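# Hang the white cup upside down on the stand

## Task

Put the white cup onto a free peg of the cup stand with its opening facing downward, and finish with neither hand in contact with it; the plates must still be in the rack, the blue cup must still be on the stand, and the pot must remain upright.

## Robot and tools

Robot: two arms in a physics simulation, left_arm and right_arm. Each one ends in a four-finger hand with sixteen motors (index, middle, ring, thumb). right_arm has a right hand and left_arm a mirrored left hand. Bases: left_arm at (-0.032, +0.344, +0.038) m and right_arm at (-0.041, -0.359, +0.009) m, both nearly unrotated.

Scene frame: origin at table-top height, halfway between the nominal arm bases. +x points out over the table, +z up, and +y toward left_arm. Image sides do not match the arm names. Reported hand positions and orientations can be a few centimetres off, more when the arm reaches far.

Hand point axes, described for the right hand: +z runs along the straight fingers toward the tips, +y comes out of the palm face, and +x crosses the palm away from the thumb. On the left hand +x points toward the thumb. Bending a finger first moves its tip toward +y. A mast near the wrist on the palm side can collide with objects. The right elbow sags under load, so you may need to command higher than the height you want.

execute_actions(actions, cameras): actions is a list of actions, run in order. Each action is a table of up to 15 rows, and each row is one control step of 1/30 s. A table with fewer rows repeats its last row until all 15 steps are done, so each action lasts 0.5 s. Every row is one flat list of 48 numbers covering both arms, each number in [-1, 1], even when only one arm moves. The order is:
- left dx, dy, dz, rx, ry, rz
- 16 left hand hinge goals
- left current_limit, left speed
- then the same 24 numbers for the right arm.

Hinge goal order: index_mcp, index_abd, index_pip, index_dip, middle_mcp, middle_abd, middle_pip, middle_dip, ring_mcp, ring_abd, ring_pip, ring_dip, thumb_cmc, thumb_axl, thumb_mcp, thumb_ipl.

Arm pose numbers are offsets, not poses. They are measured along the scene frame axes from the arm's Hand target as it stood when the action began. Every row in an action counts from that same starting target, not from the row before it. Sending the same offset in a later action therefore moves the arm further again. Scale: 1.0 equals 0.6 m for dx, dy, dz, or 180 degrees for rx, ry, rz. rx, ry, rz together form one rotation vector, turning about the Hand target position. A translation longer than 1.0 may be shortened. Commanded orientation is clipped to within 40 degrees of the measured orientation. Zeros mean the arm stays at its target.

Hand numbers are absolute hinge goals, scaled linearly between each hinge's two stops. Moving toward -1 curls the fingers (mcp, pip, dip) and swings the thumb across the palm (thumb_cmc). The values that mean straight are: mcp +0.75, abd 0.00, pip +0.58, dip +0.70, thumb_cmc +0.71, thumb_axl +0.68, thumb_mcp +0.23, thumb_ipl +0.17. A zero here is an actual goal, not 'no change'. To leave a hand alone, send back its hand_goal, hand_current_limit and hand_speed.

current_limit sets the motor current cap linearly: -1 gives 0 mA and +1 gives 550 mA, with a floor of 11 mA. speed sets how fast each motor's set-point moves: (speed+1)/2 of 8.5 rad/s. Both start at +0.4 and -0.6, and the last values sent stay in effect.

The cameras argument lists camera names: cam_high, cam_low, cam_left_wrist, cam_right_wrist, or "all", or [] for none. An empty actions list returns all images and the full state. Any unknown name makes the call fail.

Result lines:
- end_effector_position (m) and end_effector_quat_wxyz, in the scene frame.
- Hand target: the commanded pose after clipping. Your next offsets count from it. The hand often rests short of it; send the remaining gap as an offset.
- Joint positions, velocities and torques.
- hand_goal, hand_measured, hand_current_ma (positive pushes toward -1), and hand_state, one word per motor: moving, goal, blocked or overload.
- Motor temperatures, and possibly MOTOR HOT or OVER-TEMPERATURE FAULT lines.

zoom_image(camera, region): gives a closer view of the newest image from one camera. region is [x0, y0, x1, y1] in pixels, measured from the top-left corner, at most 504 by 504. The camera must be in the latest images.

read_manual(section): returns licence texts only and does not move anything.

finished_scene(scene): ends the current scene (1 or 2) and starts the next one. It cannot be undone. Call it only once the cup hangs and stays there without the robot.

Grip: a finger presses on an object only while its goal lies past the object's surface. A motor held at 495 mA or more for 5 s shuts down for 10 s. Heavy loads, a fully stretched arm, or pushing toward an unreachable target heat the motors; at 100 °C the arm goes limp.

Things to avoid:
- dropping the cup or letting it go while it is still moving
- slamming into or pushing hard on the stand, rack or pot
- knocking the blue cup or the plates
- anything falling off the table
- the arms colliding or one hand squeezing the other
- arm stops.

To end a push against something, command the target back past the hand point. Occasionally something may nudge loose objects. The scene keeps running while you think, holding your last command.

Each tool is called as a command line: name --argument value for each argument, lists and objects as JSON in quotes; but a table of rows of numbers goes row by row, as --pt "numbers of a row", without its own name.

## Session

execute_actions --actions '[]'

Scene clock: 0.00 s.
left_arm: end_effector_position=(+0.5755, +0.0723, +0.3563) hand_goal=(+0.754, +0.000, +0.576, +0.696, +0.754, +0.000, +0.576, +0.696, +0.754, +0.000, +0.576, +0.696, +0.714, +0.678, +0.226, +0.168) hand_measured=(+0.754, +0.000, +0.576, +0.696, +0.754, +0.000, +0.576, +0.696, +0.754, +0.000, +0.576, +0.696, +0.714, +0.678, +0.226, +0.168) hand_current_ma=(+0, +0, +0, +0, +0, +0, +0, +0, +0, +0, +0, +0, +0, +0, +0, +0) hand_state=(goal, goal, goal, goal, goal, goal, goal, goal, goal, goal, goal, goal, goal, goal, goal, goal) hand_current_limit=0.40 hand_speed=-0.60 end_effector_quat_wxyz=(+0.385, +0.602, +0.450, +0.536) | right_arm: end_effector_position=(+0.5389, -0.2083, +0.1662) hand_goal=(+0.754, +0.000, +0.576, +0.696, +0.754, +0.000, +0.576, +0.696, +0.754, +0.000, +0.576, +0.696, +0.714, +0.678, +0.226, +0.168) hand_measured=(+0.754, +0.000, +0.576, +0.696, +0.754, +0.000, +0.576, +0.696, +0.754, +0.000, +0.576, +0.696, +0.714, +0.678, +0.226, +0.168) hand_current_ma=(+0, +0, +0, +0, +0, +0, +0, +0, +0, +0, +0, +0, +0, +0, +0, +0) hand_state=(goal, goal, goal, goal, goal, goal, goal, goal, goal, goal, goal, goal, goal, goal, goal, goal) hand_current_limit=0.40 hand_speed=-0.60 end_effector_quat_wxyz=(-0.323, +0.946, -0.033, +0.006)
Joint positions: left_arm=[-0.585 1.675 1.014 0.507 -0.583 0.221] | right_arm=[0.177 1.932 1.822 -1.284 -0.637 1.88]
Joint velocities: within noise
Joint torques (N m): no reading
Motor temperatures (°C): left_arm=[29 32 29 30 28 29] | right_arm=[26 27 29 26 27 29]
Heat: left arm: hottest shoulder 32 °C; right arm: hottest elbow 29 °C.
Hand target: left_arm +0.5789, +0.0702, +0.3679; +0.393, +0.593, +0.449, +0.540 | right_arm +0.5460, -0.2071, +0.1732; -0.325, +0.945, -0.029, +0.015

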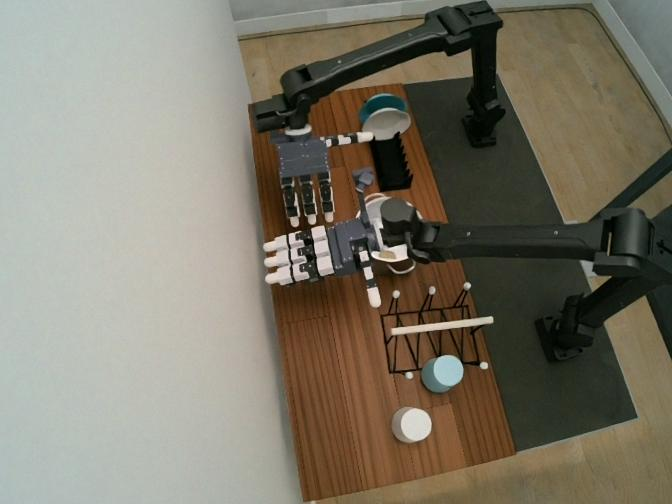

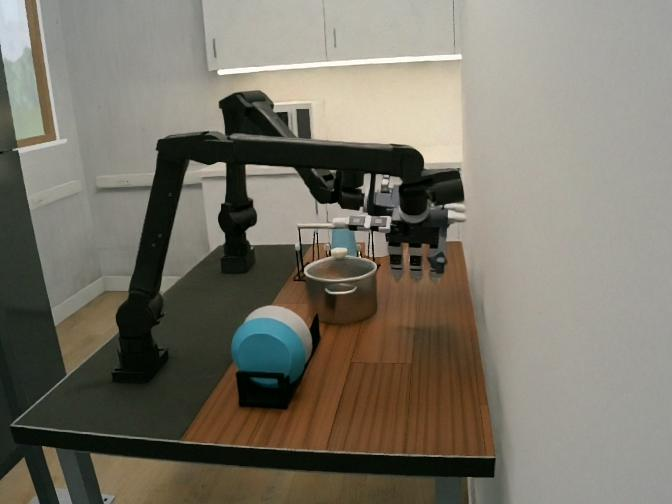

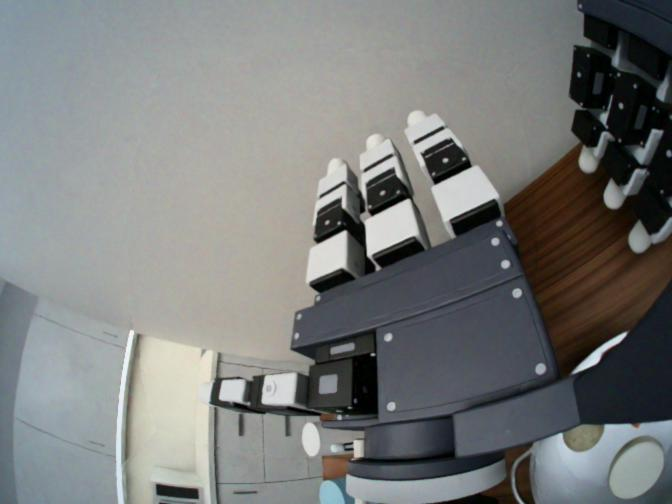

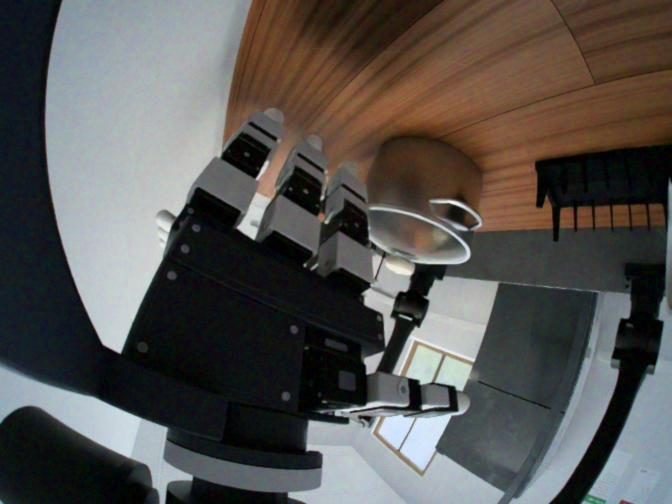

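zoom_image --camera "cam_high" --region '[350, 260, 530, 480]'

zoom_image --camera "cam_low" --region '[270, 170, 480, 340]'

Scaled by 2.291.

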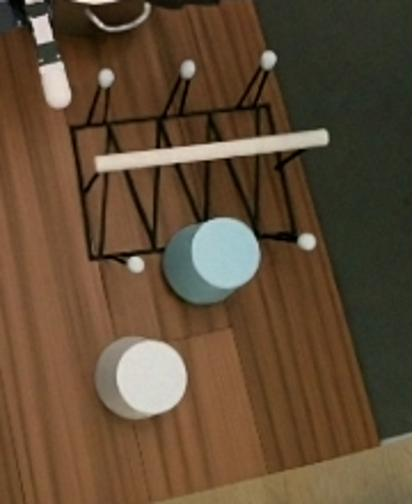

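Scaled by 2.400.

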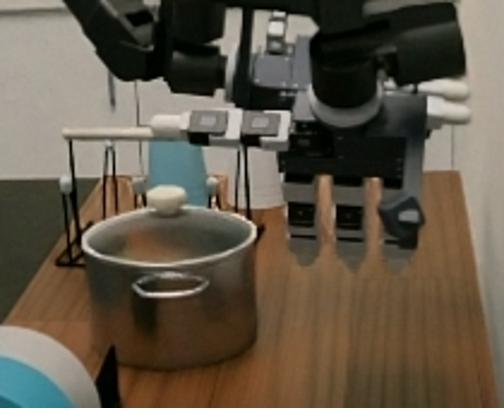

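execute_actions --actions '[[[-0.033,0.10,-0.004,-0.0637,0.1009,0.0187,0.973,0,-0.153,0.551,0.973,0,-0.153,0.551,0.616,0,-0.81,-0.174,-0.671,0.678,0.0,0.168,0.4,-0.6,0,0,0,0,0,0,0.754,0,0.576,0.696,0.754,0,0.576,0.696,0.754,0,0.576,0.696,0.714,0.678,0.226,0.168,0.4,-0.6]],[[-0.033,0.10,-0.004,-0.0637,0.1009,0.0187,0.973,0,-0.153,0.551,0.973,0,-0.153,0.551,0.616,0,-0.81,-0.174,-0.671,0.678,0.0,0.168,0.4,-0.6,0,0,0,0,0,0,0.754,0,0.576,0.696,0.754,0,0.576,0.696,0.754,0,0.576,0.696,0.714,0.678,0.226,0.168,0.4,-0.6]],[[-0.033,0.10,-0.004,-0.0637,0.1009,0.0187,0.973,0,-0.153,0.551,0.973,0,-0.153,0.551,0.616,0,-0.81,-0.174,-0.671,0.678,0.0,0.168,0.4,-0.6,0,0,0,0,0,0,0.754,0,0.576,0.696,0.754,0,0.576,0.696,0.754,0,0.576,0.696,0.714,0.678,0.226,0.168,0.4,-0.6]],[[-0.033,0.125,-0.025,-0.062,0.085,0.0675,0.973,0,-0.153,0.551,0.973,0,-0.153,0.551,0.616,0,-0.81,-0.174,-0.671,0.678,0.0,0.168,0.4,-0.6,0,0,0,0,0,0,0.754,0,0.576,0.696,0.754,0,0.576,0.696,0.754,0,0.576,0.696,0.714,0.678,0.226,0.168,0.4,-0.6]],[[-0.033,0.125,-0.025,-0.062,0.085,0.0675,0.973,0,-0.153,0.551,0.973,0,-0.153,0.551,0.616,0,-0.81,-0.174,-0.671,0.678,0.0,0.168,0.4,-0.6,0,0,0,0,0,0,0.754,0,0.576,0.696,0.754,0,0.576,0.696,0.754,0,0.576,0.696,0.714,0.678,0.226,0.168,0.4,-0.6]]]' --cameras '["all"]'

Scene clock: 502.13 s.
left_arm: end_effector_position=(+0.4683, +0.4037, +0.3158) hand_goal=(+0.974, +0.000, -0.152, +0.552, +0.974, +0.000, -0.152, +0.552, +0.616, +0.000, -0.810, -0.174, -0.670, +0.678, +0.000, +0.168) hand_measured=(+0.972, +0.000, -0.148, +0.554, +0.972, +0.000, -0.148, +0.554, +0.618, +0.000, -0.804, -0.172, -0.668, +0.678, -0.002, +0.168) hand_current_ma=(-1, +0, +2, +1, -1, +0, +2, +1, +1, +0, +3, +1, +1, +0, -2, +0) hand_state=(goal, goal, goal, goal, goal, goal, goal, goal, goal, goal, goal, goal, goal, goal, goal, goal) hand_current_limit=0.40 hand_speed=-0.60 end_effector_quat_wxyz=(+0.120, +0.365, +0.909, -0.164) | right_arm: end_effector_position=(+0.5389, -0.2083, +0.1662) hand_goal=(+0.754, +0.000, +0.576, +0.696, +0.754, +0.000, +0.576, +0.696, +0.754, +0.000, +0.576, +0.696, +0.714, +0.678, +0.226, +0.168) hand_measured=(+0.750, +0.000, +0.576, +0.696, +0.750, +0.000, +0.576, +0.696, +0.750, +0.000, +0.576, +0.696, +0.710, +0.678, +0.224, +0.168) hand_current_ma=(-1, +0, +0, +0, -2, +0, +0, +0, -1, +0, +0, +0, -1, +0, +0, +0) hand_state=(goal, goal, goal, goal, goal, goal, goal, goal, goal, goal, goal, goal, goal, goal, goal, goal) hand_current_limit=0.40 hand_speed=-0.60 end_effector_quat_wxyz=(-0.323, +0.946, -0.033, +0.006)
Joint positions: left_arm=[0.108 1.486 1.547 -1.576 0.405 -0.695] | right_arm=[0.177 1.932 1.822 -1.284 -0.637 1.88]
Joint torques (N m): left_arm=[-2.2 -9.52 13.67 -0.24 0.46 -0.04] | right_arm=[0.62 -14.62 8.47 0.35 -0.65 0.1]
Motor temperatures (°C): left_arm=[28 36 43 28 27 28] | right_arm=[26 34 37 26 28 27]
Heat: left arm: hottest elbow 43 °C; right arm: hottest elbow 37 °C.
Hand target: left_arm +0.4799, +0.4003, +0.3307; +0.129, +0.367, +0.907, -0.161 | right_arm +0.5460, -0.2071, +0.1732; -0.325, +0.945, -0.029, +0.015
Off the commanded pose: left_arm 0.019 m, 1 deg | right_arm 0.010 m, 1 deg.
camera_calibration:
cam_left_wrist: T_world_to_cam=[[0.124342, -0.924318, 0.360798, 0.175006], [-0.713187, 0.169553, 0.680159, 0.00148027], [-0.689858, -0.341888, -0.638129, 0.783202], [0, 0, 0, 1]] pos_world=[0.519593, 0.429278, 0.435635]

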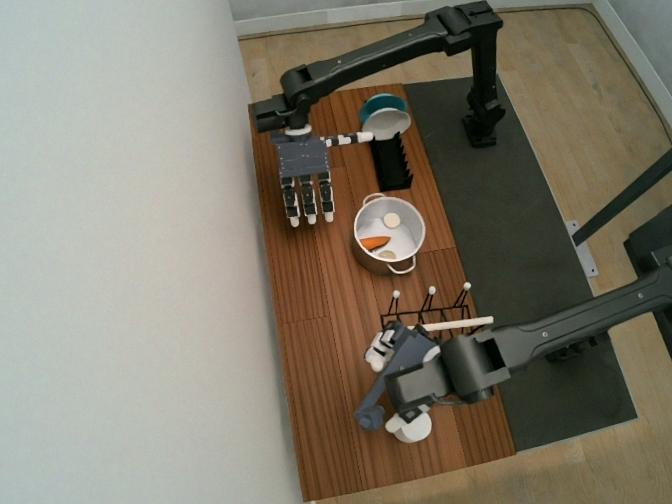

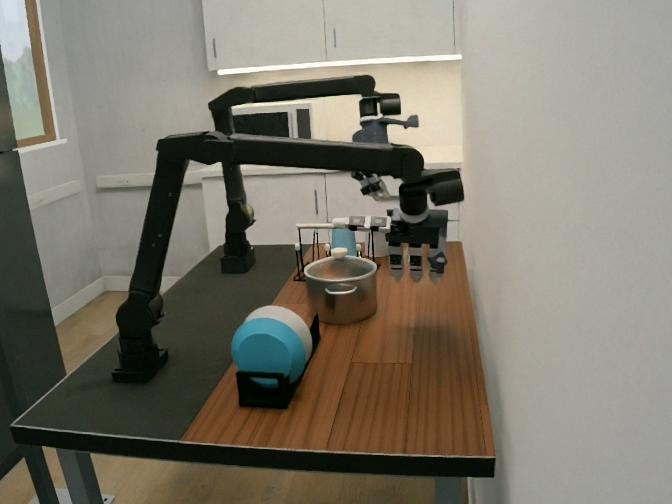

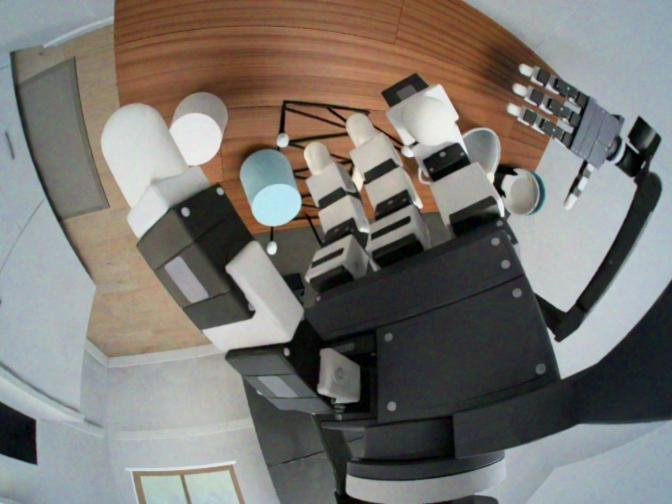

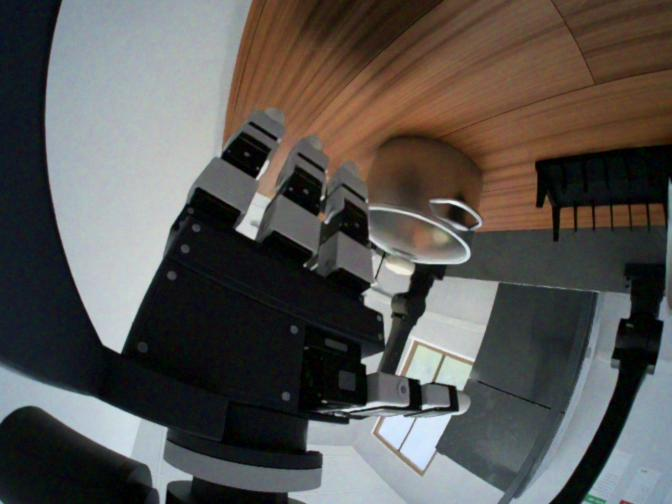

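execute_actions --actions '[[[-0.041,0.076,-0.02,-0.0615,0.088,0.0825,0.973,0,-0.153,0.551,0.973,0,-0.153,0.551,0.616,0,-0.81,-0.174,-0.671,0.678,0.0,0.168,0.4,-0.6,0,0,0,0,0,0,0.754,0,0.576,0.696,0.754,0,0.576,0.696,0.754,0,0.576,0.696,0.714,0.678,0.226,0.168,0.4,-0.6]],[[-0.041,0.076,-0.02,-0.0615,0.088,0.0825,0.973,0,-0.153,0.551,0.973,0,-0.153,0.551,0.616,0,-0.81,-0.174,-0.671,0.678,0.0,0.168,0.4,-0.6,0,0,0,0,0,0,0.754,0,0.576,0.696,0.754,0,0.576,0.696,0.754,0,0.576,0.696,0.714,0.678,0.226,0.168,0.4,-0.6]]]' --cameras '["all"]'

Scene clock: 513.33 s.
left_arm: end_effector_position=(+0.4196, +0.4913, +0.2945) hand_goal=(+0.974, +0.000, -0.152, +0.552, +0.974, +0.000, -0.152, +0.552, +0.616, +0.000, -0.810, -0.174, -0.670, +0.678, +0.000, +0.168) hand_measured=(+0.968, +0.000, -0.150, +0.554, +0.970, +0.000, -0.150, +0.554, +0.616, +0.000, -0.804, -0.172, -0.668, +0.678, -0.002, +0.168) hand_current_ma=(-4, +0, +1, +1, -3, +0, +1, +1, +0, +0, +3, +1, +1, +0, -2, +0) hand_state=(goal, goal, goal, goal, goal, goal, goal, goal, goal, goal, goal, goal, goal, goal, goal, goal) hand_current_limit=0.40 hand_speed=-0.60 end_effector_quat_wxyz=(+0.090, +0.003, +0.945, -0.313) | right_arm: end_effector_position=(+0.5389, -0.2083, +0.1662) hand_goal=(+0.754, +0.000, +0.576, +0.696, +0.754, +0.000, +0.576, +0.696, +0.754, +0.000, +0.576, +0.696, +0.714, +0.678, +0.226, +0.168) hand_measured=(+0.750, +0.000, +0.576, +0.696, +0.750, +0.000, +0.576, +0.696, +0.750, +0.000, +0.576, +0.696, +0.710, +0.678, +0.224, +0.168) hand_current_ma=(-1, +0, +0, +0, -2, +0, +0, +0, -1, +0, +0, +0, -1, +0, +0, +0) hand_state=(goal, goal, goal, goal, goal, goal, goal, goal, goal, goal, goal, goal, goal, goal, goal, goal) hand_current_limit=0.40 hand_speed=-0.60 end_effector_quat_wxyz=(-0.323, +0.946, -0.033, +0.006)
Joint positions: left_arm=[0.378 1.601 1.638 -1.7 0.658 -1.139] | right_arm=[0.177 1.932 1.822 -1.284 -0.637 1.88]
Joint torques (N m): left_arm=[-2.14 -10.81 13.18 -0.66 0.7 -0.17] | right_arm=[0.21 -14.15 8.47 0.23 -0.65 0.12]
Heat: left arm: hottest elbow 44 °C; right arm: hottest elbow 37 °C.
Hand target: left_arm +0.4307, +0.4913, +0.3067; -0.016, +0.039, +0.923, -0.383 | right_arm +0.5460, -0.2071, +0.1732; -0.325, +0.945, -0.029, +0.015
Off the commanded pose: left_arm 0.017 m, 15 deg | right_arm 0.010 m, 1 deg.
joint sent to its limit (left arm) — joint 4 (wrist pitch), lower limit. The joint targets are off in orientation, not in position.
camera_calibration:
cam_left_wrist: T_world_to_cam=[[0.741675, -0.478081, 0.470485, -0.240911], [-0.532751, 0.00631383, 0.846248, -0.0780827], [-0.407546, -0.878293, -0.250016, 0.796733], [0, 0, 0, 1]] pos_world=[0.461785, 0.585083, 0.378618]

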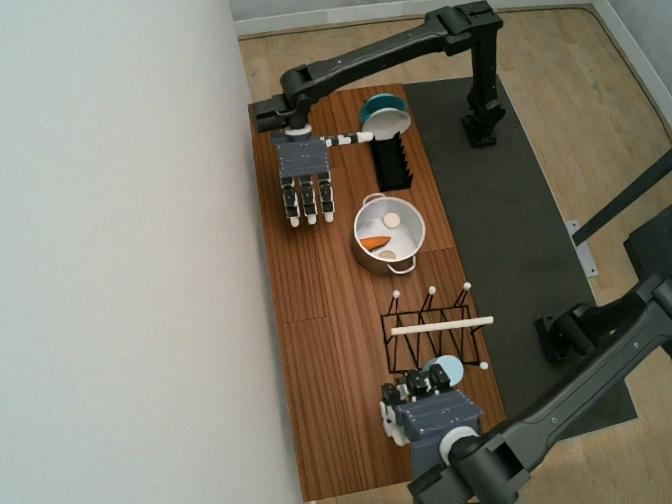

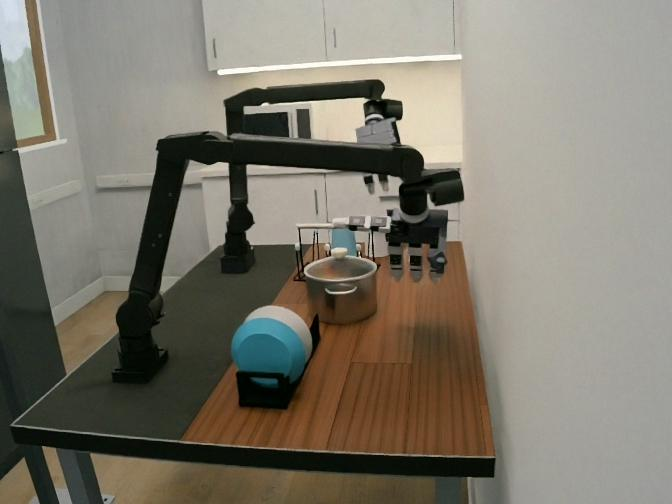

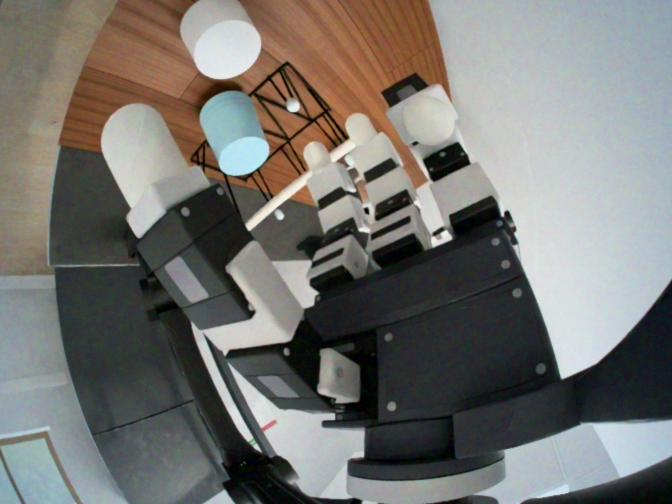

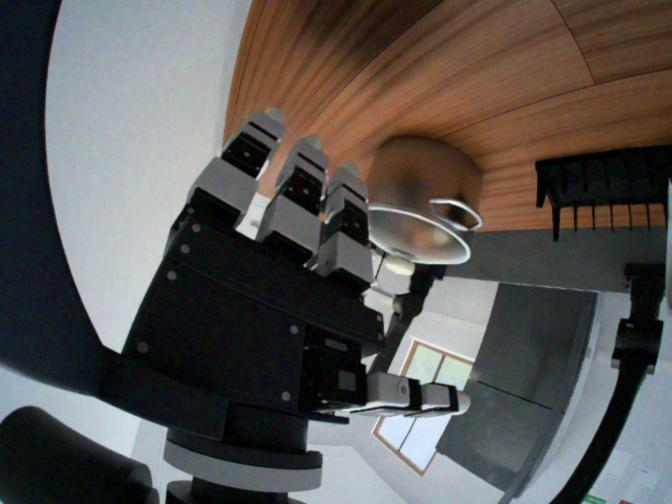

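execute_actions --actions '[[[-0.01,0,-0.08,0,0,0.15,0.973,0,-0.153,0.551,0.973,0,-0.153,0.551,0.616,0,-0.81,-0.174,-0.671,0.678,0.0,0.168,0.4,-0.6,0,0,0,0,0,0,0.754,0,0.576,0.696,0.754,0,0.576,0.696,0.754,0,0.576,0.696,0.714,0.678,0.226,0.168,0.4,-0.6]]]' --cameras '["cam_left_wrist","cam_low","cam_high"]'

zoom_image --camera "cam_left_wrist" --region '[120, 0, 420, 220]'

zoom_image --camera "cam_high" --region '[360, 260, 530, 430]'

Scene clock: 534.80 s.
left_arm: end_effector_position=(+0.4251, +0.4899, +0.2596) hand_goal=(+0.974, +0.000, -0.152, +0.552, +0.974, +0.000, -0.152, +0.552, +0.616, +0.000, -0.810, -0.174, -0.670, +0.678, +0.000, +0.168) hand_measured=(+0.966, +0.000, -0.150, +0.554, +0.968, +0.000, -0.150, +0.554, +0.614, +0.000, -0.804, -0.172, -0.668, +0.678, -0.002, +0.168) hand_current_ma=(-6, +0, +1, +1, -4, +0, +1, +1, +0, +0, +3, +1, +1, +0, -2, +0) hand_state=(goal, goal, goal, goal, goal, goal, goal, goal, goal, goal, goal, goal, goal, goal, goal, goal) hand_current_limit=0.40 hand_speed=-0.60 end_effector_quat_wxyz=(+0.072, -0.169, +0.908, -0.377) | right_arm: end_effector_position=(+0.5389, -0.2083, +0.1662) hand_goal=(+0.754, +0.000, +0.576, +0.696, +0.754, +0.000, +0.576, +0.696, +0.754, +0.000, +0.576, +0.696, +0.714, +0.678, +0.226, +0.168) hand_measured=(+0.750, +0.000, +0.576, +0.696, +0.750, +0.000, +0.576, +0.696, +0.750, +0.000, +0.576, +0.696, +0.710, +0.678, +0.224, +0.168) hand_current_ma=(-1, +0, +0, +0, -2, +0, +0, +0, -1, +0, +0, +0, -1, +0, +0, +0) hand_state=(goal, goal, goal, goal, goal, goal, goal, goal, goal, goal, goal, goal, goal, goal, goal, goal) hand_current_limit=0.40 hand_speed=-0.60 end_effector_quat_wxyz=(-0.323, +0.946, -0.033, +0.006)
Joint positions: left_arm=[0.421 1.667 1.608 -1.577 0.785 -1.474] | right_arm=[0.177 1.932 1.822 -1.284 -0.637 1.88]
Joint torques (N m): left_arm=[-1.14 -12.98 8.79 0.24 0.72 -0.16] | right_arm=[0.85 -13.98 8.44 0.14 -0.66 0.1]
Heat: left arm: hottest elbow 44 °C; right arm: hottest elbow 37 °C.
Hand target: left_arm +0.4249, +0.4914, +0.2589; +0.074, -0.177, +0.907, -0.376 | right_arm +0.5460, -0.2071, +0.1732; -0.325, +0.945, -0.029, +0.015
Off the commanded pose: left_arm 0.002 m, 1 deg | right_arm 0.010 m, 1 deg.
camera_calibration:
cam_left_wrist: T_world_to_cam=[[0.898444, -0.147743, 0.413486, -0.442951], [-0.41568, 0.0171785, 0.909349, -0.117088], [-0.141453, -0.988877, -0.04598, 0.677105], [0, 0, 0, 1]] pos_world=[0.445074, 0.606142, 0.320762]
Images, in order (width x height): cam_high 672x504, cam_low 672x504, cam_left_wrist 672x504.

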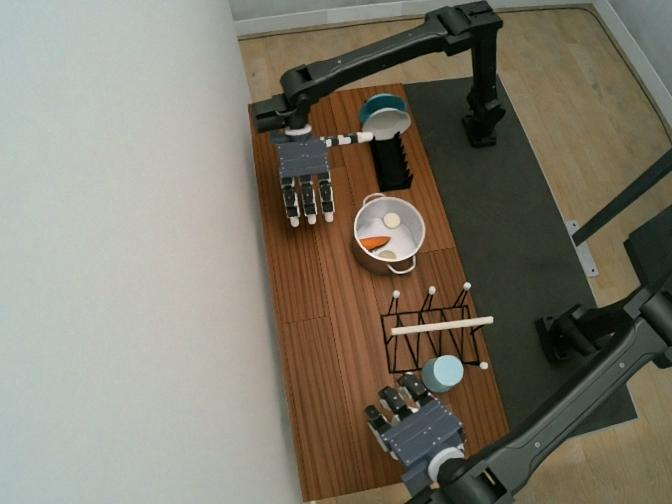

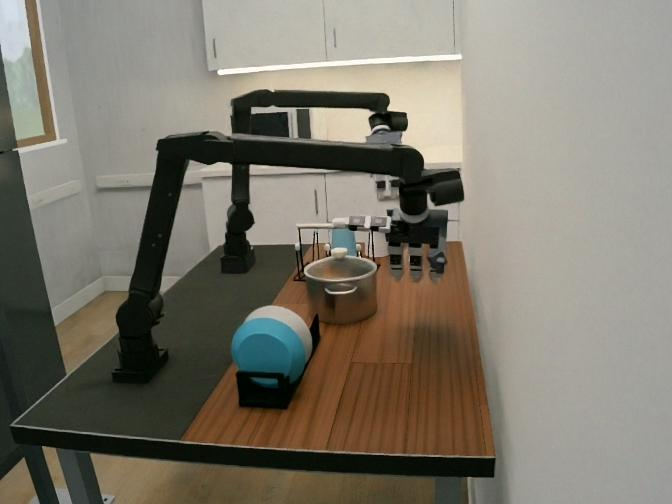

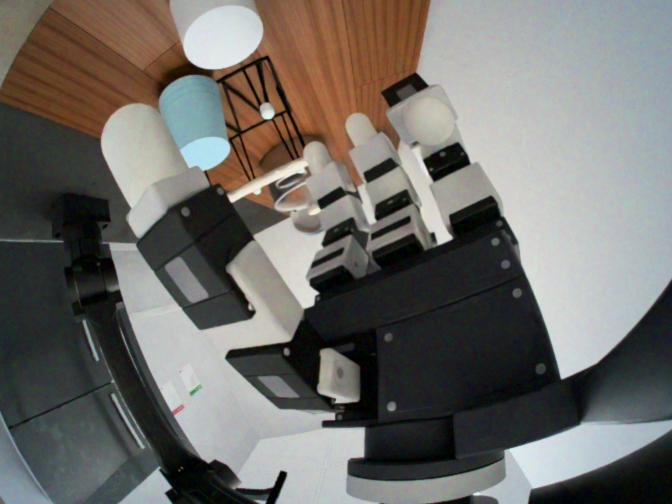

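Scaled by 1.680 from the camera's 672x504 image, which has a finer 960x720 frame.

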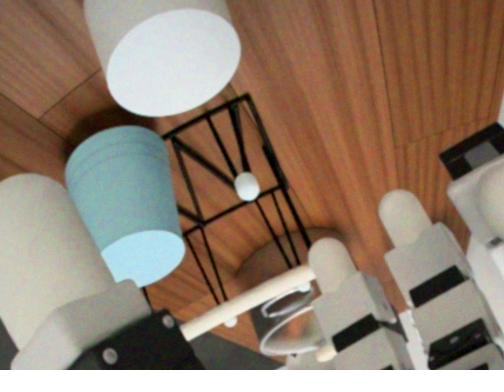

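Scaled by 2.965.

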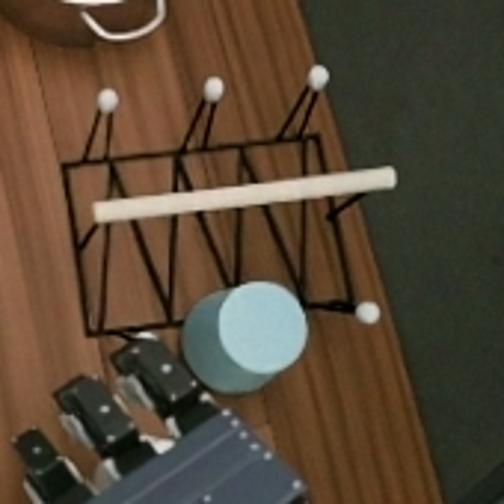

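execute_actions --actions '[[[-0.025,-0.012,-0.08,0,0,0,0.973,0,-0.153,0.551,0.973,0,-0.153,0.551,0.616,0,-0.81,-0.174,-0.671,0.678,0.0,0.168,0.4,-0.6,0,0,0,0,0,0,0.754,0,0.576,0.696,0.754,0,0.576,0.696,0.754,0,0.576,0.696,0.714,0.678,0.226,0.168,0.4,-0.6]],[[0,0,-0.08,0,0,0,0.973,0,-0.153,0.551,0.973,0,-0.153,0.551,0.616,0,-0.81,-0.174,-0.671,0.678,0.0,0.168,0.4,-0.6,0,0,0,0,0,0,0.754,0,0.576,0.696,0.754,0,0.576,0.696,0.754,0,0.576,0.696,0.714,0.678,0.226,0.168,0.4,-0.6]]]' --cameras '["cam_left_wrist","cam_low","cam_high"]'

zoom_image --camera "cam_high" --region '[340, 340, 500, 500]'

zoom_image --camera "cam_left_wrist" --region '[80, 0, 420, 260]'

Scene clock: 569.97 s.
left_arm: end_effector_position=(+0.4087, +0.4821, +0.1681) hand_goal=(+0.974, +0.000, -0.152, +0.552, +0.974, +0.000, -0.152, +0.552, +0.616, +0.000, -0.810, -0.174, -0.670, +0.678, +0.000, +0.168) hand_measured=(+0.966, +0.000, -0.150, +0.554, +0.968, +0.000, -0.150, +0.554, +0.614, +0.000, -0.804, -0.172, -0.668, +0.678, -0.002, +0.168) hand_current_ma=(-6, +0, +1, +1, -4, +0, +1, +1, +0, +0, +3, +1, +0, +0, -2, +0) hand_state=(goal, goal, goal, goal, goal, goal, goal, goal, goal, goal, goal, goal, goal, goal, goal, goal) hand_current_limit=0.40 hand_speed=-0.60 end_effector_quat_wxyz=(+0.076, -0.169, +0.908, -0.376) | right_arm: end_effector_position=(+0.5389, -0.2083, +0.1662) hand_goal=(+0.754, +0.000, +0.576, +0.696, +0.754, +0.000, +0.576, +0.696, +0.754, +0.000, +0.576, +0.696, +0.714, +0.678, +0.226, +0.168) hand_measured=(+0.750, +0.000, +0.576, +0.696, +0.750, +0.000, +0.576, +0.696, +0.750, +0.000, +0.576, +0.696, +0.710, +0.678, +0.224, +0.168) hand_current_ma=(-1, +0, +0, +0, -2, +0, +0, +0, -1, +0, +0, +0, -1, +0, +0, +0) hand_state=(goal, goal, goal, goal, goal, goal, goal, goal, goal, goal, goal, goal, goal, goal, goal, goal) hand_current_limit=0.40 hand_speed=-0.60 end_effector_quat_wxyz=(-0.323, +0.946, -0.033, +0.006)
Joint positions: left_arm=[0.421 1.656 1.351 -1.318 0.786 -1.479] | right_arm=[0.177 1.932 1.822 -1.284 -0.637 1.88]
Joint torques (N m): left_arm=[-1.2 -11.34 8.68 0.18 0.63 -0.14] | right_arm=[0.26 -14.56 8.54 0.24 -0.66 0.05]
Heat: left arm: hottest elbow 41 °C; right arm: hottest elbow 38 °C.
Hand target: left_arm +0.4097, +0.4842, +0.1628; +0.074, -0.177, +0.907, -0.376 | right_arm +0.5460, -0.2071, +0.1732; -0.325, +0.945, -0.029, +0.015
Off the commanded pose: left_arm 0.006 m, 1 deg | right_arm 0.010 m, 1 deg.
camera_calibration:
cam_left_wrist: T_world_to_cam=[[0.895656, -0.145858, 0.420149, -0.392359], [-0.42301, 0.0123433, 0.906041, -0.0346379], [-0.13734, -0.989228, -0.0506441, 0.662085], [0, 0, 0, 1]] pos_world=[0.427697, 0.598153, 0.229763]
Images, in order (width x height): cam_high 672x504, cam_low 672x504, cam_left_wrist 672x504.

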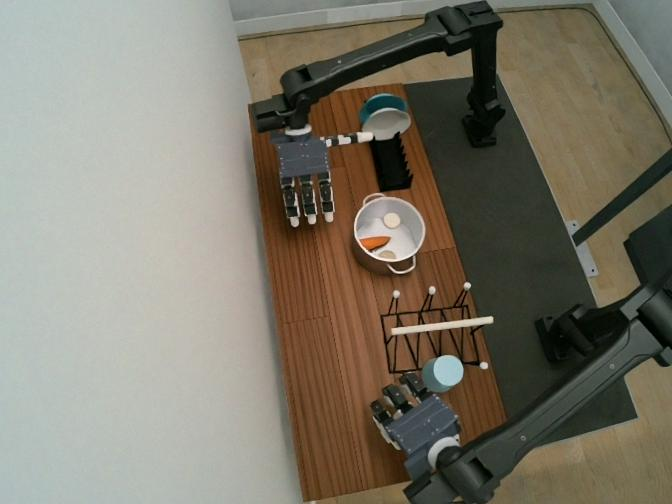

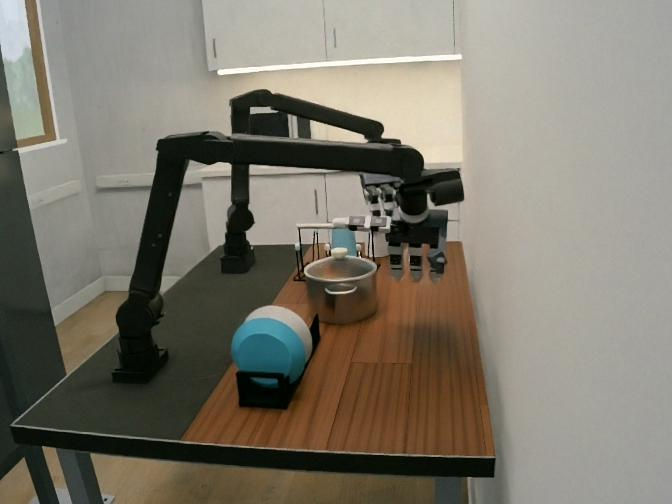

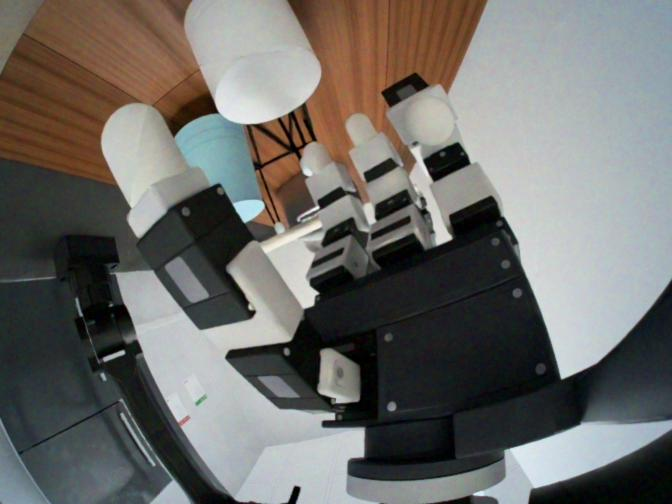

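Scaled by 3.150.

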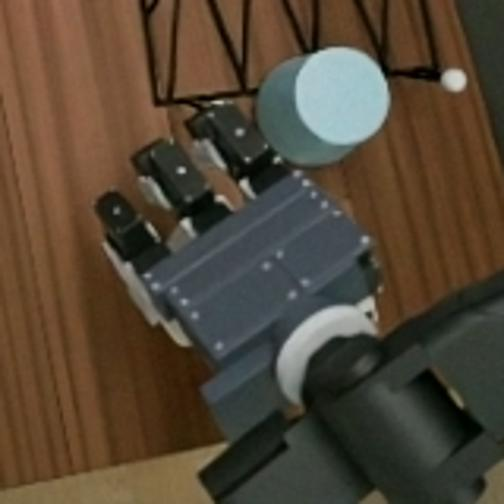

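Scaled by 1.482 from the camera's 672x504 image, which has a finer 960x720 frame.

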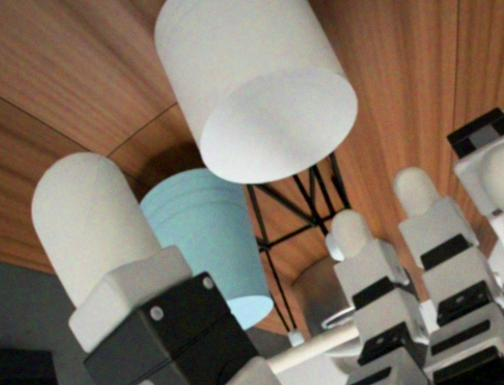

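execute_actions --actions '[[[0.001,0.003,0,0,0,0.0444,0.973,0,-0.372,0.551,0.973,0,-0.372,0.551,0.616,0,-0.81,-0.174,-0.671,0.678,0.0,0.168,0.4,-0.6,0,0,0,0,0,0,0.754,0,0.576,0.696,0.754,0,0.576,0.696,0.754,0,0.576,0.696,0.714,0.678,0.226,0.168,0.4,-0.6]],[[0,-0.012,-0.07,0,0,0,0.973,0,-0.372,0.551,0.973,0,-0.372,0.551,0.616,0,-0.81,-0.174,-0.671,0.678,0.0,0.168,0.4,-0.6,0,0,0,0,0,0,0.754,0,0.576,0.696,0.754,0,0.576,0.696,0.754,0,0.576,0.696,0.714,0.678,0.226,0.168,0.4,-0.6]]]' --cameras '["cam_left_wrist","cam_high"]'

zoom_image --camera "cam_left_wrist" --region '[80, 0, 420, 260]'

Scene clock: 607.03 s.
left_arm: end_effector_position=(+0.4088, +0.4801, +0.1268) hand_goal=(+0.974, +0.000, -0.372, +0.552, +0.974, +0.000, -0.372, +0.552, +0.616, +0.000, -0.810, -0.174, -0.670, +0.678, +0.000, +0.168) hand_measured=(+0.966, +0.000, -0.370, +0.554, +0.968, +0.000, -0.370, +0.554, +0.614, +0.000, -0.804, -0.172, -0.668, +0.678, -0.002, +0.168) hand_current_ma=(-6, +0, +1, +1, -4, +0, +1, +1, +0, +0, +3, +1, +0, +0, -2, +0) hand_state=(goal, goal, goal, goal, goal, goal, goal, goal, goal, goal, goal, goal, goal, goal, goal, goal) hand_current_limit=0.40 hand_speed=-0.60 end_effector_quat_wxyz=(+0.104, -0.235, +0.893, -0.370) | right_arm: end_effector_position=(+0.5389, -0.2083, +0.1662) hand_goal=(+0.754, +0.000, +0.576, +0.696, +0.754, +0.000, +0.576, +0.696, +0.754, +0.000, +0.576, +0.696, +0.714, +0.678, +0.226, +0.168) hand_measured=(+0.750, +0.000, +0.576, +0.696, +0.750, +0.000, +0.576, +0.696, +0.750, +0.000, +0.576, +0.696, +0.710, +0.678, +0.224, +0.168) hand_current_ma=(-1, +0, +0, +0, -2, +0, +0, +0, -1, +0, +0, +0, -1, +0, +0, +0) hand_state=(goal, goal, goal, goal, goal, goal, goal, goal, goal, goal, goal, goal, goal, goal, goal, goal) hand_current_limit=0.40 hand_speed=-0.60 end_effector_quat_wxyz=(-0.323, +0.946, -0.033, +0.006)
Joint positions: left_arm=[0.424 1.645 1.219 -1.054 0.785 -1.682] | right_arm=[0.177 1.932 1.822 -1.284 -0.637 1.88]
Joint torques (N m): left_arm=[-1.79 -10.87 8.46 0.57 0.55 -0.17] | right_arm=[0.21 -13.45 8.5 0.18 -0.62 0.08]
Heat: left arm: hottest elbow 40 °C; right arm: hottest elbow 38 °C.
Hand target: left_arm +0.4103, +0.4789, +0.1207; +0.100, -0.240, +0.892, -0.370 | right_arm +0.5460, -0.2071, +0.1732; -0.325, +0.945, -0.029, +0.015
Off the commanded pose: left_arm 0.007 m, 1 deg | right_arm 0.010 m, 1 deg.
camera_calibration:
cam_left_wrist: T_world_to_cam=[[0.90672, -0.0132977, 0.421523, -0.443781], [-0.421652, -0.0481395, 0.905479, 0.0313672], [0.00825116, -0.998752, -0.049256, 0.602987], [0, 0, 0, 1]] pos_world=[0.410636, 0.597843, 0.188362]
Images, in order (width x height): cam_high 672x504, cam_left_wrist 672x504.

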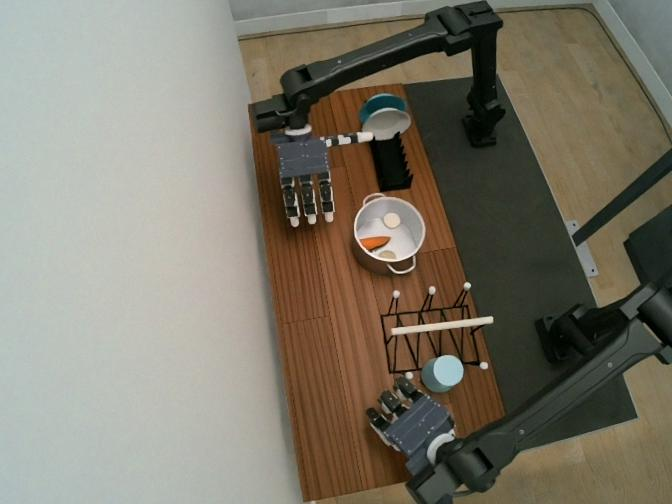

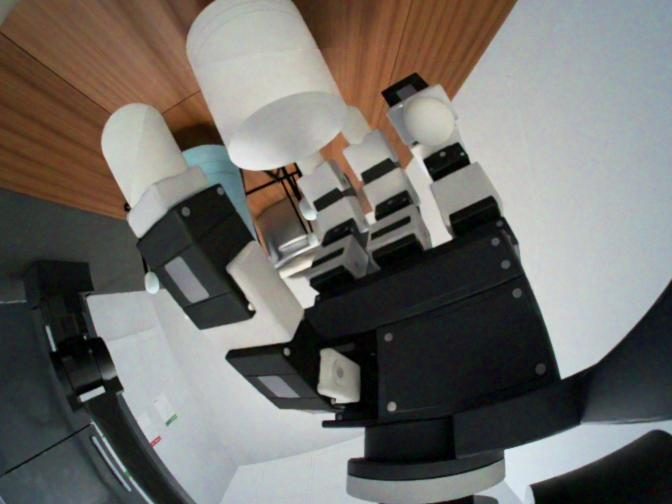

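Scaled by 1.482 from the camera's 672x504 image, which has a finer 960x720 frame.

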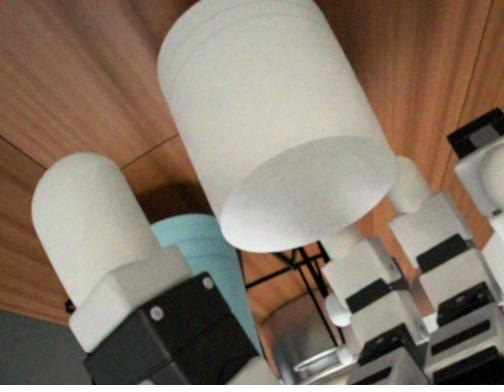

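execute_actions --actions '[[[0.002,-0.005,-0.045,0,0,0,0.973,0,-0.372,0.551,0.973,0,-0.372,0.551,0.616,0,-0.81,-0.174,-0.671,0.678,0.0,0.168,0.4,-0.6,0,0,0,0,0,0,0.754,0,0.576,0.696,0.754,0,0.576,0.696,0.754,0,0.576,0.696,0.714,0.678,0.226,0.168,0.4,-0.6]],[[0,0,-0.045,0,0,0,0.973,0,-0.372,0.551,0.973,0,-0.372,0.551,0.616,0,-0.81,-0.174,-0.671,0.678,0.0,0.168,0.4,-0.6,0,0,0,0,0,0,0.754,0,0.576,0.696,0.754,0,0.576,0.696,0.754,0,0.576,0.696,0.714,0.678,0.226,0.168,0.4,-0.6]]]' --cameras '["cam_left_wrist","cam_high"]'

Scene clock: 623.13 s.
left_arm: end_effector_position=(+0.4094, +0.4796, +0.0721) hand_goal=(+0.974, +0.000, -0.372, +0.552, +0.974, +0.000, -0.372, +0.552, +0.616, +0.000, -0.810, -0.174, -0.670, +0.678, +0.000, +0.168) hand_measured=(+0.966, +0.000, -0.370, +0.554, +0.968, +0.000, -0.370, +0.554, +0.614, +0.000, -0.804, -0.172, -0.668, +0.678, -0.002, +0.168) hand_current_ma=(-6, +0, +1, +1, -4, +0, +1, +1, +0, +0, +3, +1, +0, +0, -2, +0) hand_state=(goal, goal, goal, goal, goal, goal, goal, goal, goal, goal, goal, goal, goal, goal, goal, goal) hand_current_limit=0.40 hand_speed=-0.60 end_effector_quat_wxyz=(+0.104, -0.237, +0.892, -0.370) | right_arm: end_effector_position=(+0.5389, -0.2083, +0.1662) hand_goal=(+0.754, +0.000, +0.576, +0.696, +0.754, +0.000, +0.576, +0.696, +0.754, +0.000, +0.576, +0.696, +0.714, +0.678, +0.226, +0.168) hand_measured=(+0.750, +0.000, +0.576, +0.696, +0.750, +0.000, +0.576, +0.696, +0.750, +0.000, +0.576, +0.696, +0.710, +0.678, +0.224, +0.168) hand_current_ma=(-1, +0, +0, +0, -2, +0, +0, +0, -1, +0, +0, +0, -1, +0, +0, +0) hand_state=(goal, goal, goal, goal, goal, goal, goal, goal, goal, goal, goal, goal, goal, goal, goal, goal) hand_current_limit=0.40 hand_speed=-0.60 end_effector_quat_wxyz=(-0.323, +0.946, -0.033, +0.006)
Joint positions: left_arm=[0.423 1.714 1.148 -0.909 0.784 -1.691] | right_arm=[0.177 1.932 1.822 -1.284 -0.637 1.88]
Joint torques (N m): left_arm=[-2.32 -11.28 7.91 0.59 0.57 -0.14] | right_arm=[0.62 -14.21 8.5 0.21 -0.67 0.08]
Heat: left arm: hottest elbow 39 °C; right arm: hottest elbow 38 °C.
Hand target: left_arm +0.4115, +0.4757, +0.0667; +0.100, -0.240, +0.892, -0.370 | right_arm +0.5460, -0.2071, +0.1732; -0.325, +0.945, -0.029, +0.015
Off the commanded pose: left_arm 0.007 m, 1 deg | right_arm 0.010 m, 1 deg.
camera_calibration:
cam_left_wrist: T_world_to_cam=[[0.907626, -0.008137, 0.4197, -0.423982], [-0.419556, -0.050159, 0.906343, 0.0812319], [0.0136768, -0.998708, -0.0489396, 0.597489], [0, 0, 0, 1]] pos_world=[0.410727, 0.597342, 0.133562]
Images, in order (width x height): cam_high 672x504, cam_left_wrist 672x504.

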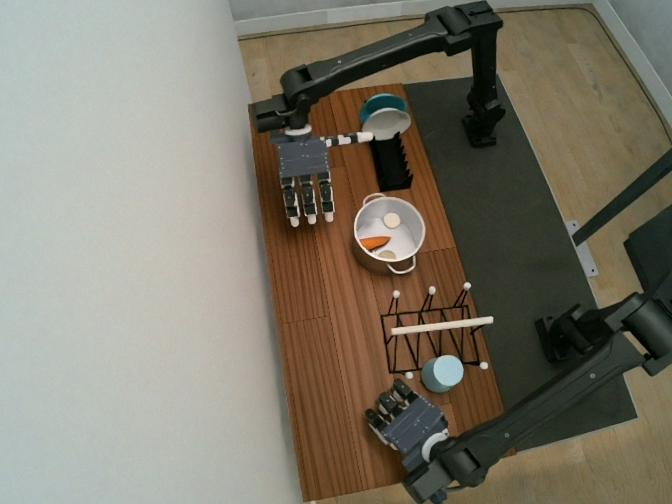

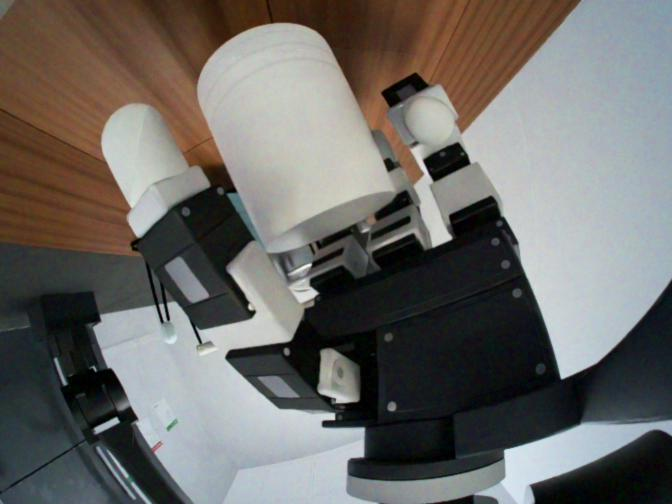

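execute_actions --actions '[[[0,0,0,0,0,0,0.973,0,-0.474,0.377,0.973,0,-0.474,0.377,0.616,0,-0.81,-0.174,-0.671,0.678,-0.202,0.168,0.4,-0.8,0,0,0,0,0,0,0.754,0,0.576,0.696,0.754,0,0.576,0.696,0.754,0,0.576,0.696,0.714,0.678,0.226,0.168,0.4,-0.6]],[[0,0,0,0,0,0,0.94,0,-0.58,0.28,0.94,0,-0.58,0.28,0.616,0,-0.81,-0.174,-0.671,0.678,-0.36,0.168,0.4,-0.8,0,0,0,0,0,0,0.754,0,0.576,0.696,0.754,0,0.576,0.696,0.754,0,0.576,0.696,0.714,0.678,0.226,0.168,0.4,-0.6]]]' --cameras '["cam_left_wrist","cam_high"]'

Scene clock: 649.10 s.
left_arm: end_effector_position=(+0.4093, +0.4796, +0.0721) hand_goal=(+0.940, +0.000, -0.580, +0.280, +0.940, +0.000, -0.580, +0.280, +0.616, +0.000, -0.810, -0.174, -0.670, +0.678, -0.360, +0.168) hand_measured=(+0.956, +0.000, -0.540, +0.300, +0.968, +0.000, -0.516, +0.316, +0.614, +0.000, -0.804, -0.172, -0.668, +0.676, -0.248, +0.186) hand_current_ma=(+17, +0, +66, +23, +43, +0, +135, +56, +0, +0, +3, +1, +1, -1, +385, +31) hand_state=(goal, goal, blocked, goal, blocked, goal, blocked, blocked, goal, goal, goal, goal, goal, goal, blocked, goal) hand_current_limit=0.40 hand_speed=-0.80 end_effector_quat_wxyz=(+0.104, -0.238, +0.892, -0.370) | right_arm: end_effector_position=(+0.5389, -0.2083, +0.1662) hand_goal=(+0.754, +0.000, +0.576, +0.696, +0.754, +0.000, +0.576, +0.696, +0.754, +0.000, +0.576, +0.696, +0.714, +0.678, +0.226, +0.168) hand_measured=(+0.750, +0.000, +0.576, +0.696, +0.750, +0.000, +0.576, +0.696, +0.750, +0.000, +0.576, +0.696, +0.710, +0.678, +0.224, +0.168) hand_current_ma=(-1, +0, +0, +0, -2, +0, +0, +0, -1, +0, +0, +0, -1, +0, +0, +0) hand_state=(goal, goal, goal, goal, goal, goal, goal, goal, goal, goal, goal, goal, goal, goal, goal, goal) hand_current_limit=0.40 hand_speed=-0.60 end_effector_quat_wxyz=(-0.323, +0.946, -0.033, +0.006)
Joint positions: left_arm=[0.423 1.714 1.148 -0.909 0.784 -1.693] | right_arm=[0.177 1.932 1.822 -1.284 -0.637 1.88]
Joint torques (N m): left_arm=[-2.32 -11.28 7.9 0.62 0.58 -0.14] | right_arm=[0.21 -14.21 8.61 0.32 -0.66 0.09]
Motor temperatures (°C): left_arm=[28 34 38 28 28 28] | right_arm=[25 35 38 26 28 27]
Heat: left arm: hottest elbow 38 °C; right arm: hottest elbow 38 °C.
Hand target: left_arm +0.4115, +0.4757, +0.0667; +0.100, -0.240, +0.892, -0.370 | right_arm +0.5460, -0.2071, +0.1732; -0.325, +0.945, -0.029, +0.015
Off the commanded pose: left_arm 0.007 m, 1 deg | right_arm 0.010 m, 1 deg.
camera_calibration:
cam_left_wrist: T_world_to_cam=[[0.907986, -0.00731352, 0.418936, -0.424336], [-0.418749, -0.0504073, 0.906702, 0.0809157], [0.0144862, -0.998702, -0.0488317, 0.597141], [0, 0, 0, 1]] pos_world=[0.410524, 0.597341, 0.133562]
Images, in order (width x height): cam_high 672x504, cam_left_wrist 672x504.

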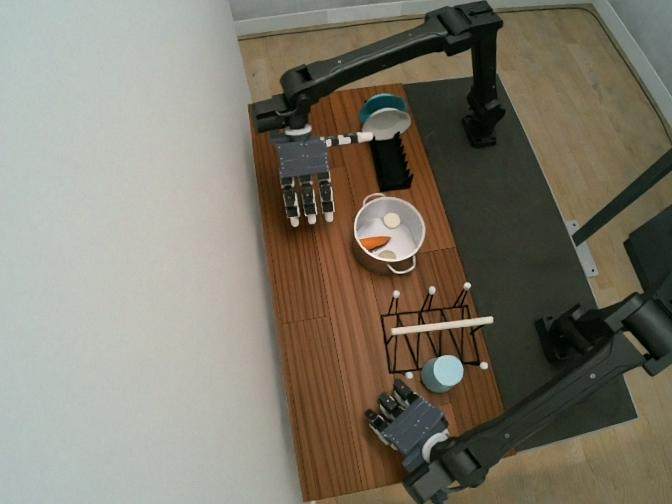

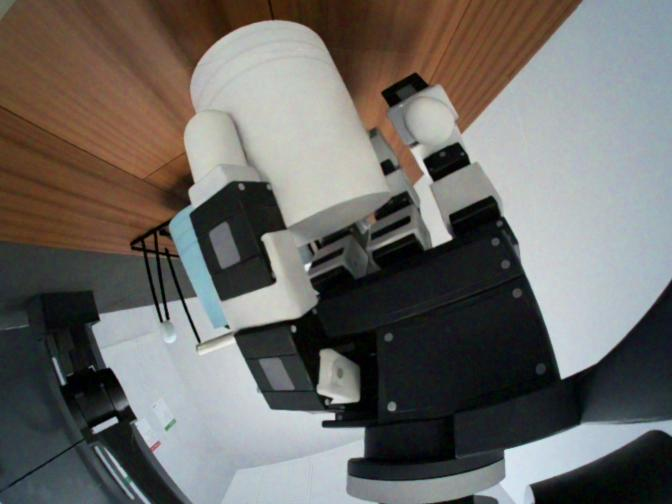

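execute_actions --actions '[[[0,0,0,0,0,0,0.9,0,-0.66,0.2,0.9,0,-0.66,0.2,0.616,0,-0.81,-0.174,-0.671,0.678,-0.40,0.168,0.6,-0.8,0,0,0,0,0,0,0.754,0,0.576,0.696,0.754,0,0.576,0.696,0.754,0,0.576,0.696,0.714,0.678,0.226,0.168,0.4,-0.6]],[[0,0,0.04,0,0,0,0.9,0,-0.66,0.2,0.9,0,-0.66,0.2,0.616,0,-0.81,-0.174,-0.671,0.678,-0.40,0.168,0.6,-0.8,0,0,0,0,0,0,0.754,0,0.576,0.696,0.754,0,0.576,0.696,0.754,0,0.576,0.696,0.714,0.678,0.226,0.168,0.4,-0.6]],[[0,0,0.06,0,0,0,0.9,0,-0.66,0.2,0.9,0,-0.66,0.2,0.616,0,-0.81,-0.174,-0.671,0.678,-0.40,0.168,0.6,-0.8,0,0,0,0,0,0,0.754,0,0.576,0.696,0.754,0,0.576,0.696,0.754,0,0.576,0.696,0.714,0.678,0.226,0.168,0.4,-0.6]]]' --cameras '["cam_left_wrist","cam_high"]'

Scene clock: 661.30 s.
left_arm: end_effector_position=(+0.3964, +0.4743, +0.1094) hand_goal=(+0.900, +0.000, -0.660, +0.200, +0.900, +0.000, -0.660, +0.200, +0.616, +0.000, -0.810, -0.174, -0.670, +0.678, -0.400, +0.168) hand_measured=(+0.956, +0.000, -0.568, +0.242, +0.968, -0.004, -0.544, +0.262, +0.614, +0.000, -0.804, -0.172, -0.664, +0.676, -0.248, +0.204) hand_current_ma=(+119, +0, +231, +72, +163, -1, +331, +132, +0, +0, +3, +1, +4, -2, +440, +93) hand_state=(blocked, goal, blocked, blocked, blocked, goal, blocked, blocked, goal, goal, goal, goal, goal, goal, blocked, blocked) hand_current_limit=0.60 hand_speed=-0.80 end_effector_quat_wxyz=(+0.087, -0.246, +0.891, -0.371) | right_arm: end_effector_position=(+0.5389, -0.2083, +0.1662) hand_goal=(+0.754, +0.000, +0.576, +0.696, +0.754, +0.000, +0.576, +0.696, +0.754, +0.000, +0.576, +0.696, +0.714, +0.678, +0.226, +0.168) hand_measured=(+0.750, +0.000, +0.576, +0.696, +0.750, +0.000, +0.576, +0.696, +0.750, +0.000, +0.576, +0.696, +0.710, +0.678, +0.224, +0.168) hand_current_ma=(-1, +0, +0, +0, -2, +0, +0, +0, -1, +0, +0, +0, -1, +0, +0, +0) hand_state=(goal, goal, goal, goal, goal, goal, goal, goal, goal, goal, goal, goal, goal, goal, goal, goal) hand_current_limit=0.40 hand_speed=-0.60 end_effector_quat_wxyz=(-0.323, +0.946, -0.033, +0.006)
Joint positions: left_arm=[0.423 1.654 1.18 -1.038 0.78 -1.693] | right_arm=[0.177 1.932 1.822 -1.284 -0.637 1.88]
Joint torques (N m): left_arm=[-2.26 -12.28 11.79 -0.5 0.75 -0.14] | right_arm=[0.44 -14.39 8.5 0.16 -0.66 0.08]
Heat: left arm: hottest elbow 38 °C; right arm: hottest elbow 38 °C.
Hand target: left_arm +0.4116, +0.4758, +0.1267; +0.100, -0.240, +0.892, -0.370 | right_arm +0.5460, -0.2071, +0.1732; -0.325, +0.945, -0.029, +0.015
Off the commanded pose: left_arm 0.023 m, 2 deg | right_arm 0.010 m, 1 deg.
camera_calibration:
cam_left_wrist: T_world_to_cam=[[0.922438, -0.00143481, 0.386141, -0.433221], [-0.385898, -0.0391115, 0.921712, 0.0214202], [0.0137801, -0.999234, -0.0366317, 0.592941], [0, 0, 0, 1]] pos_world=[0.399715, 0.592703, 0.169262]
Images, in order (width x height): cam_high 672x504, cam_left_wrist 672x504.

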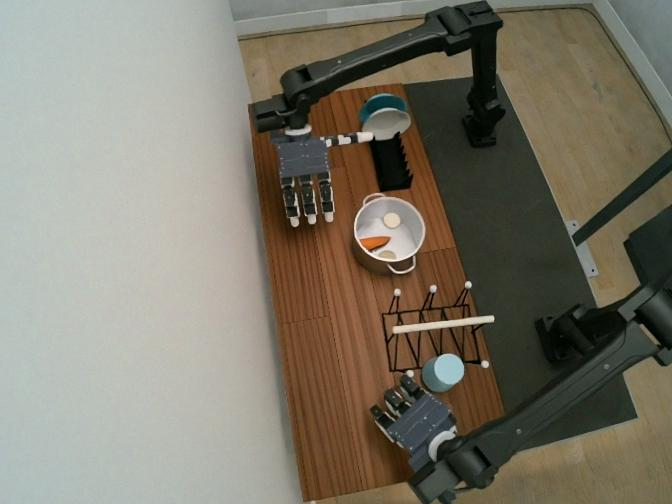

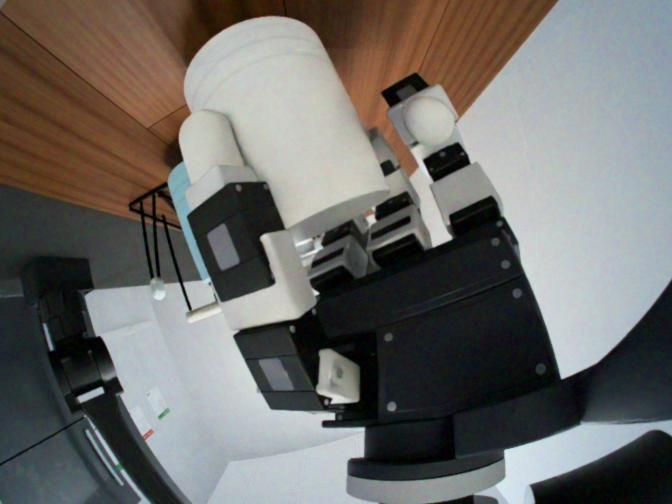

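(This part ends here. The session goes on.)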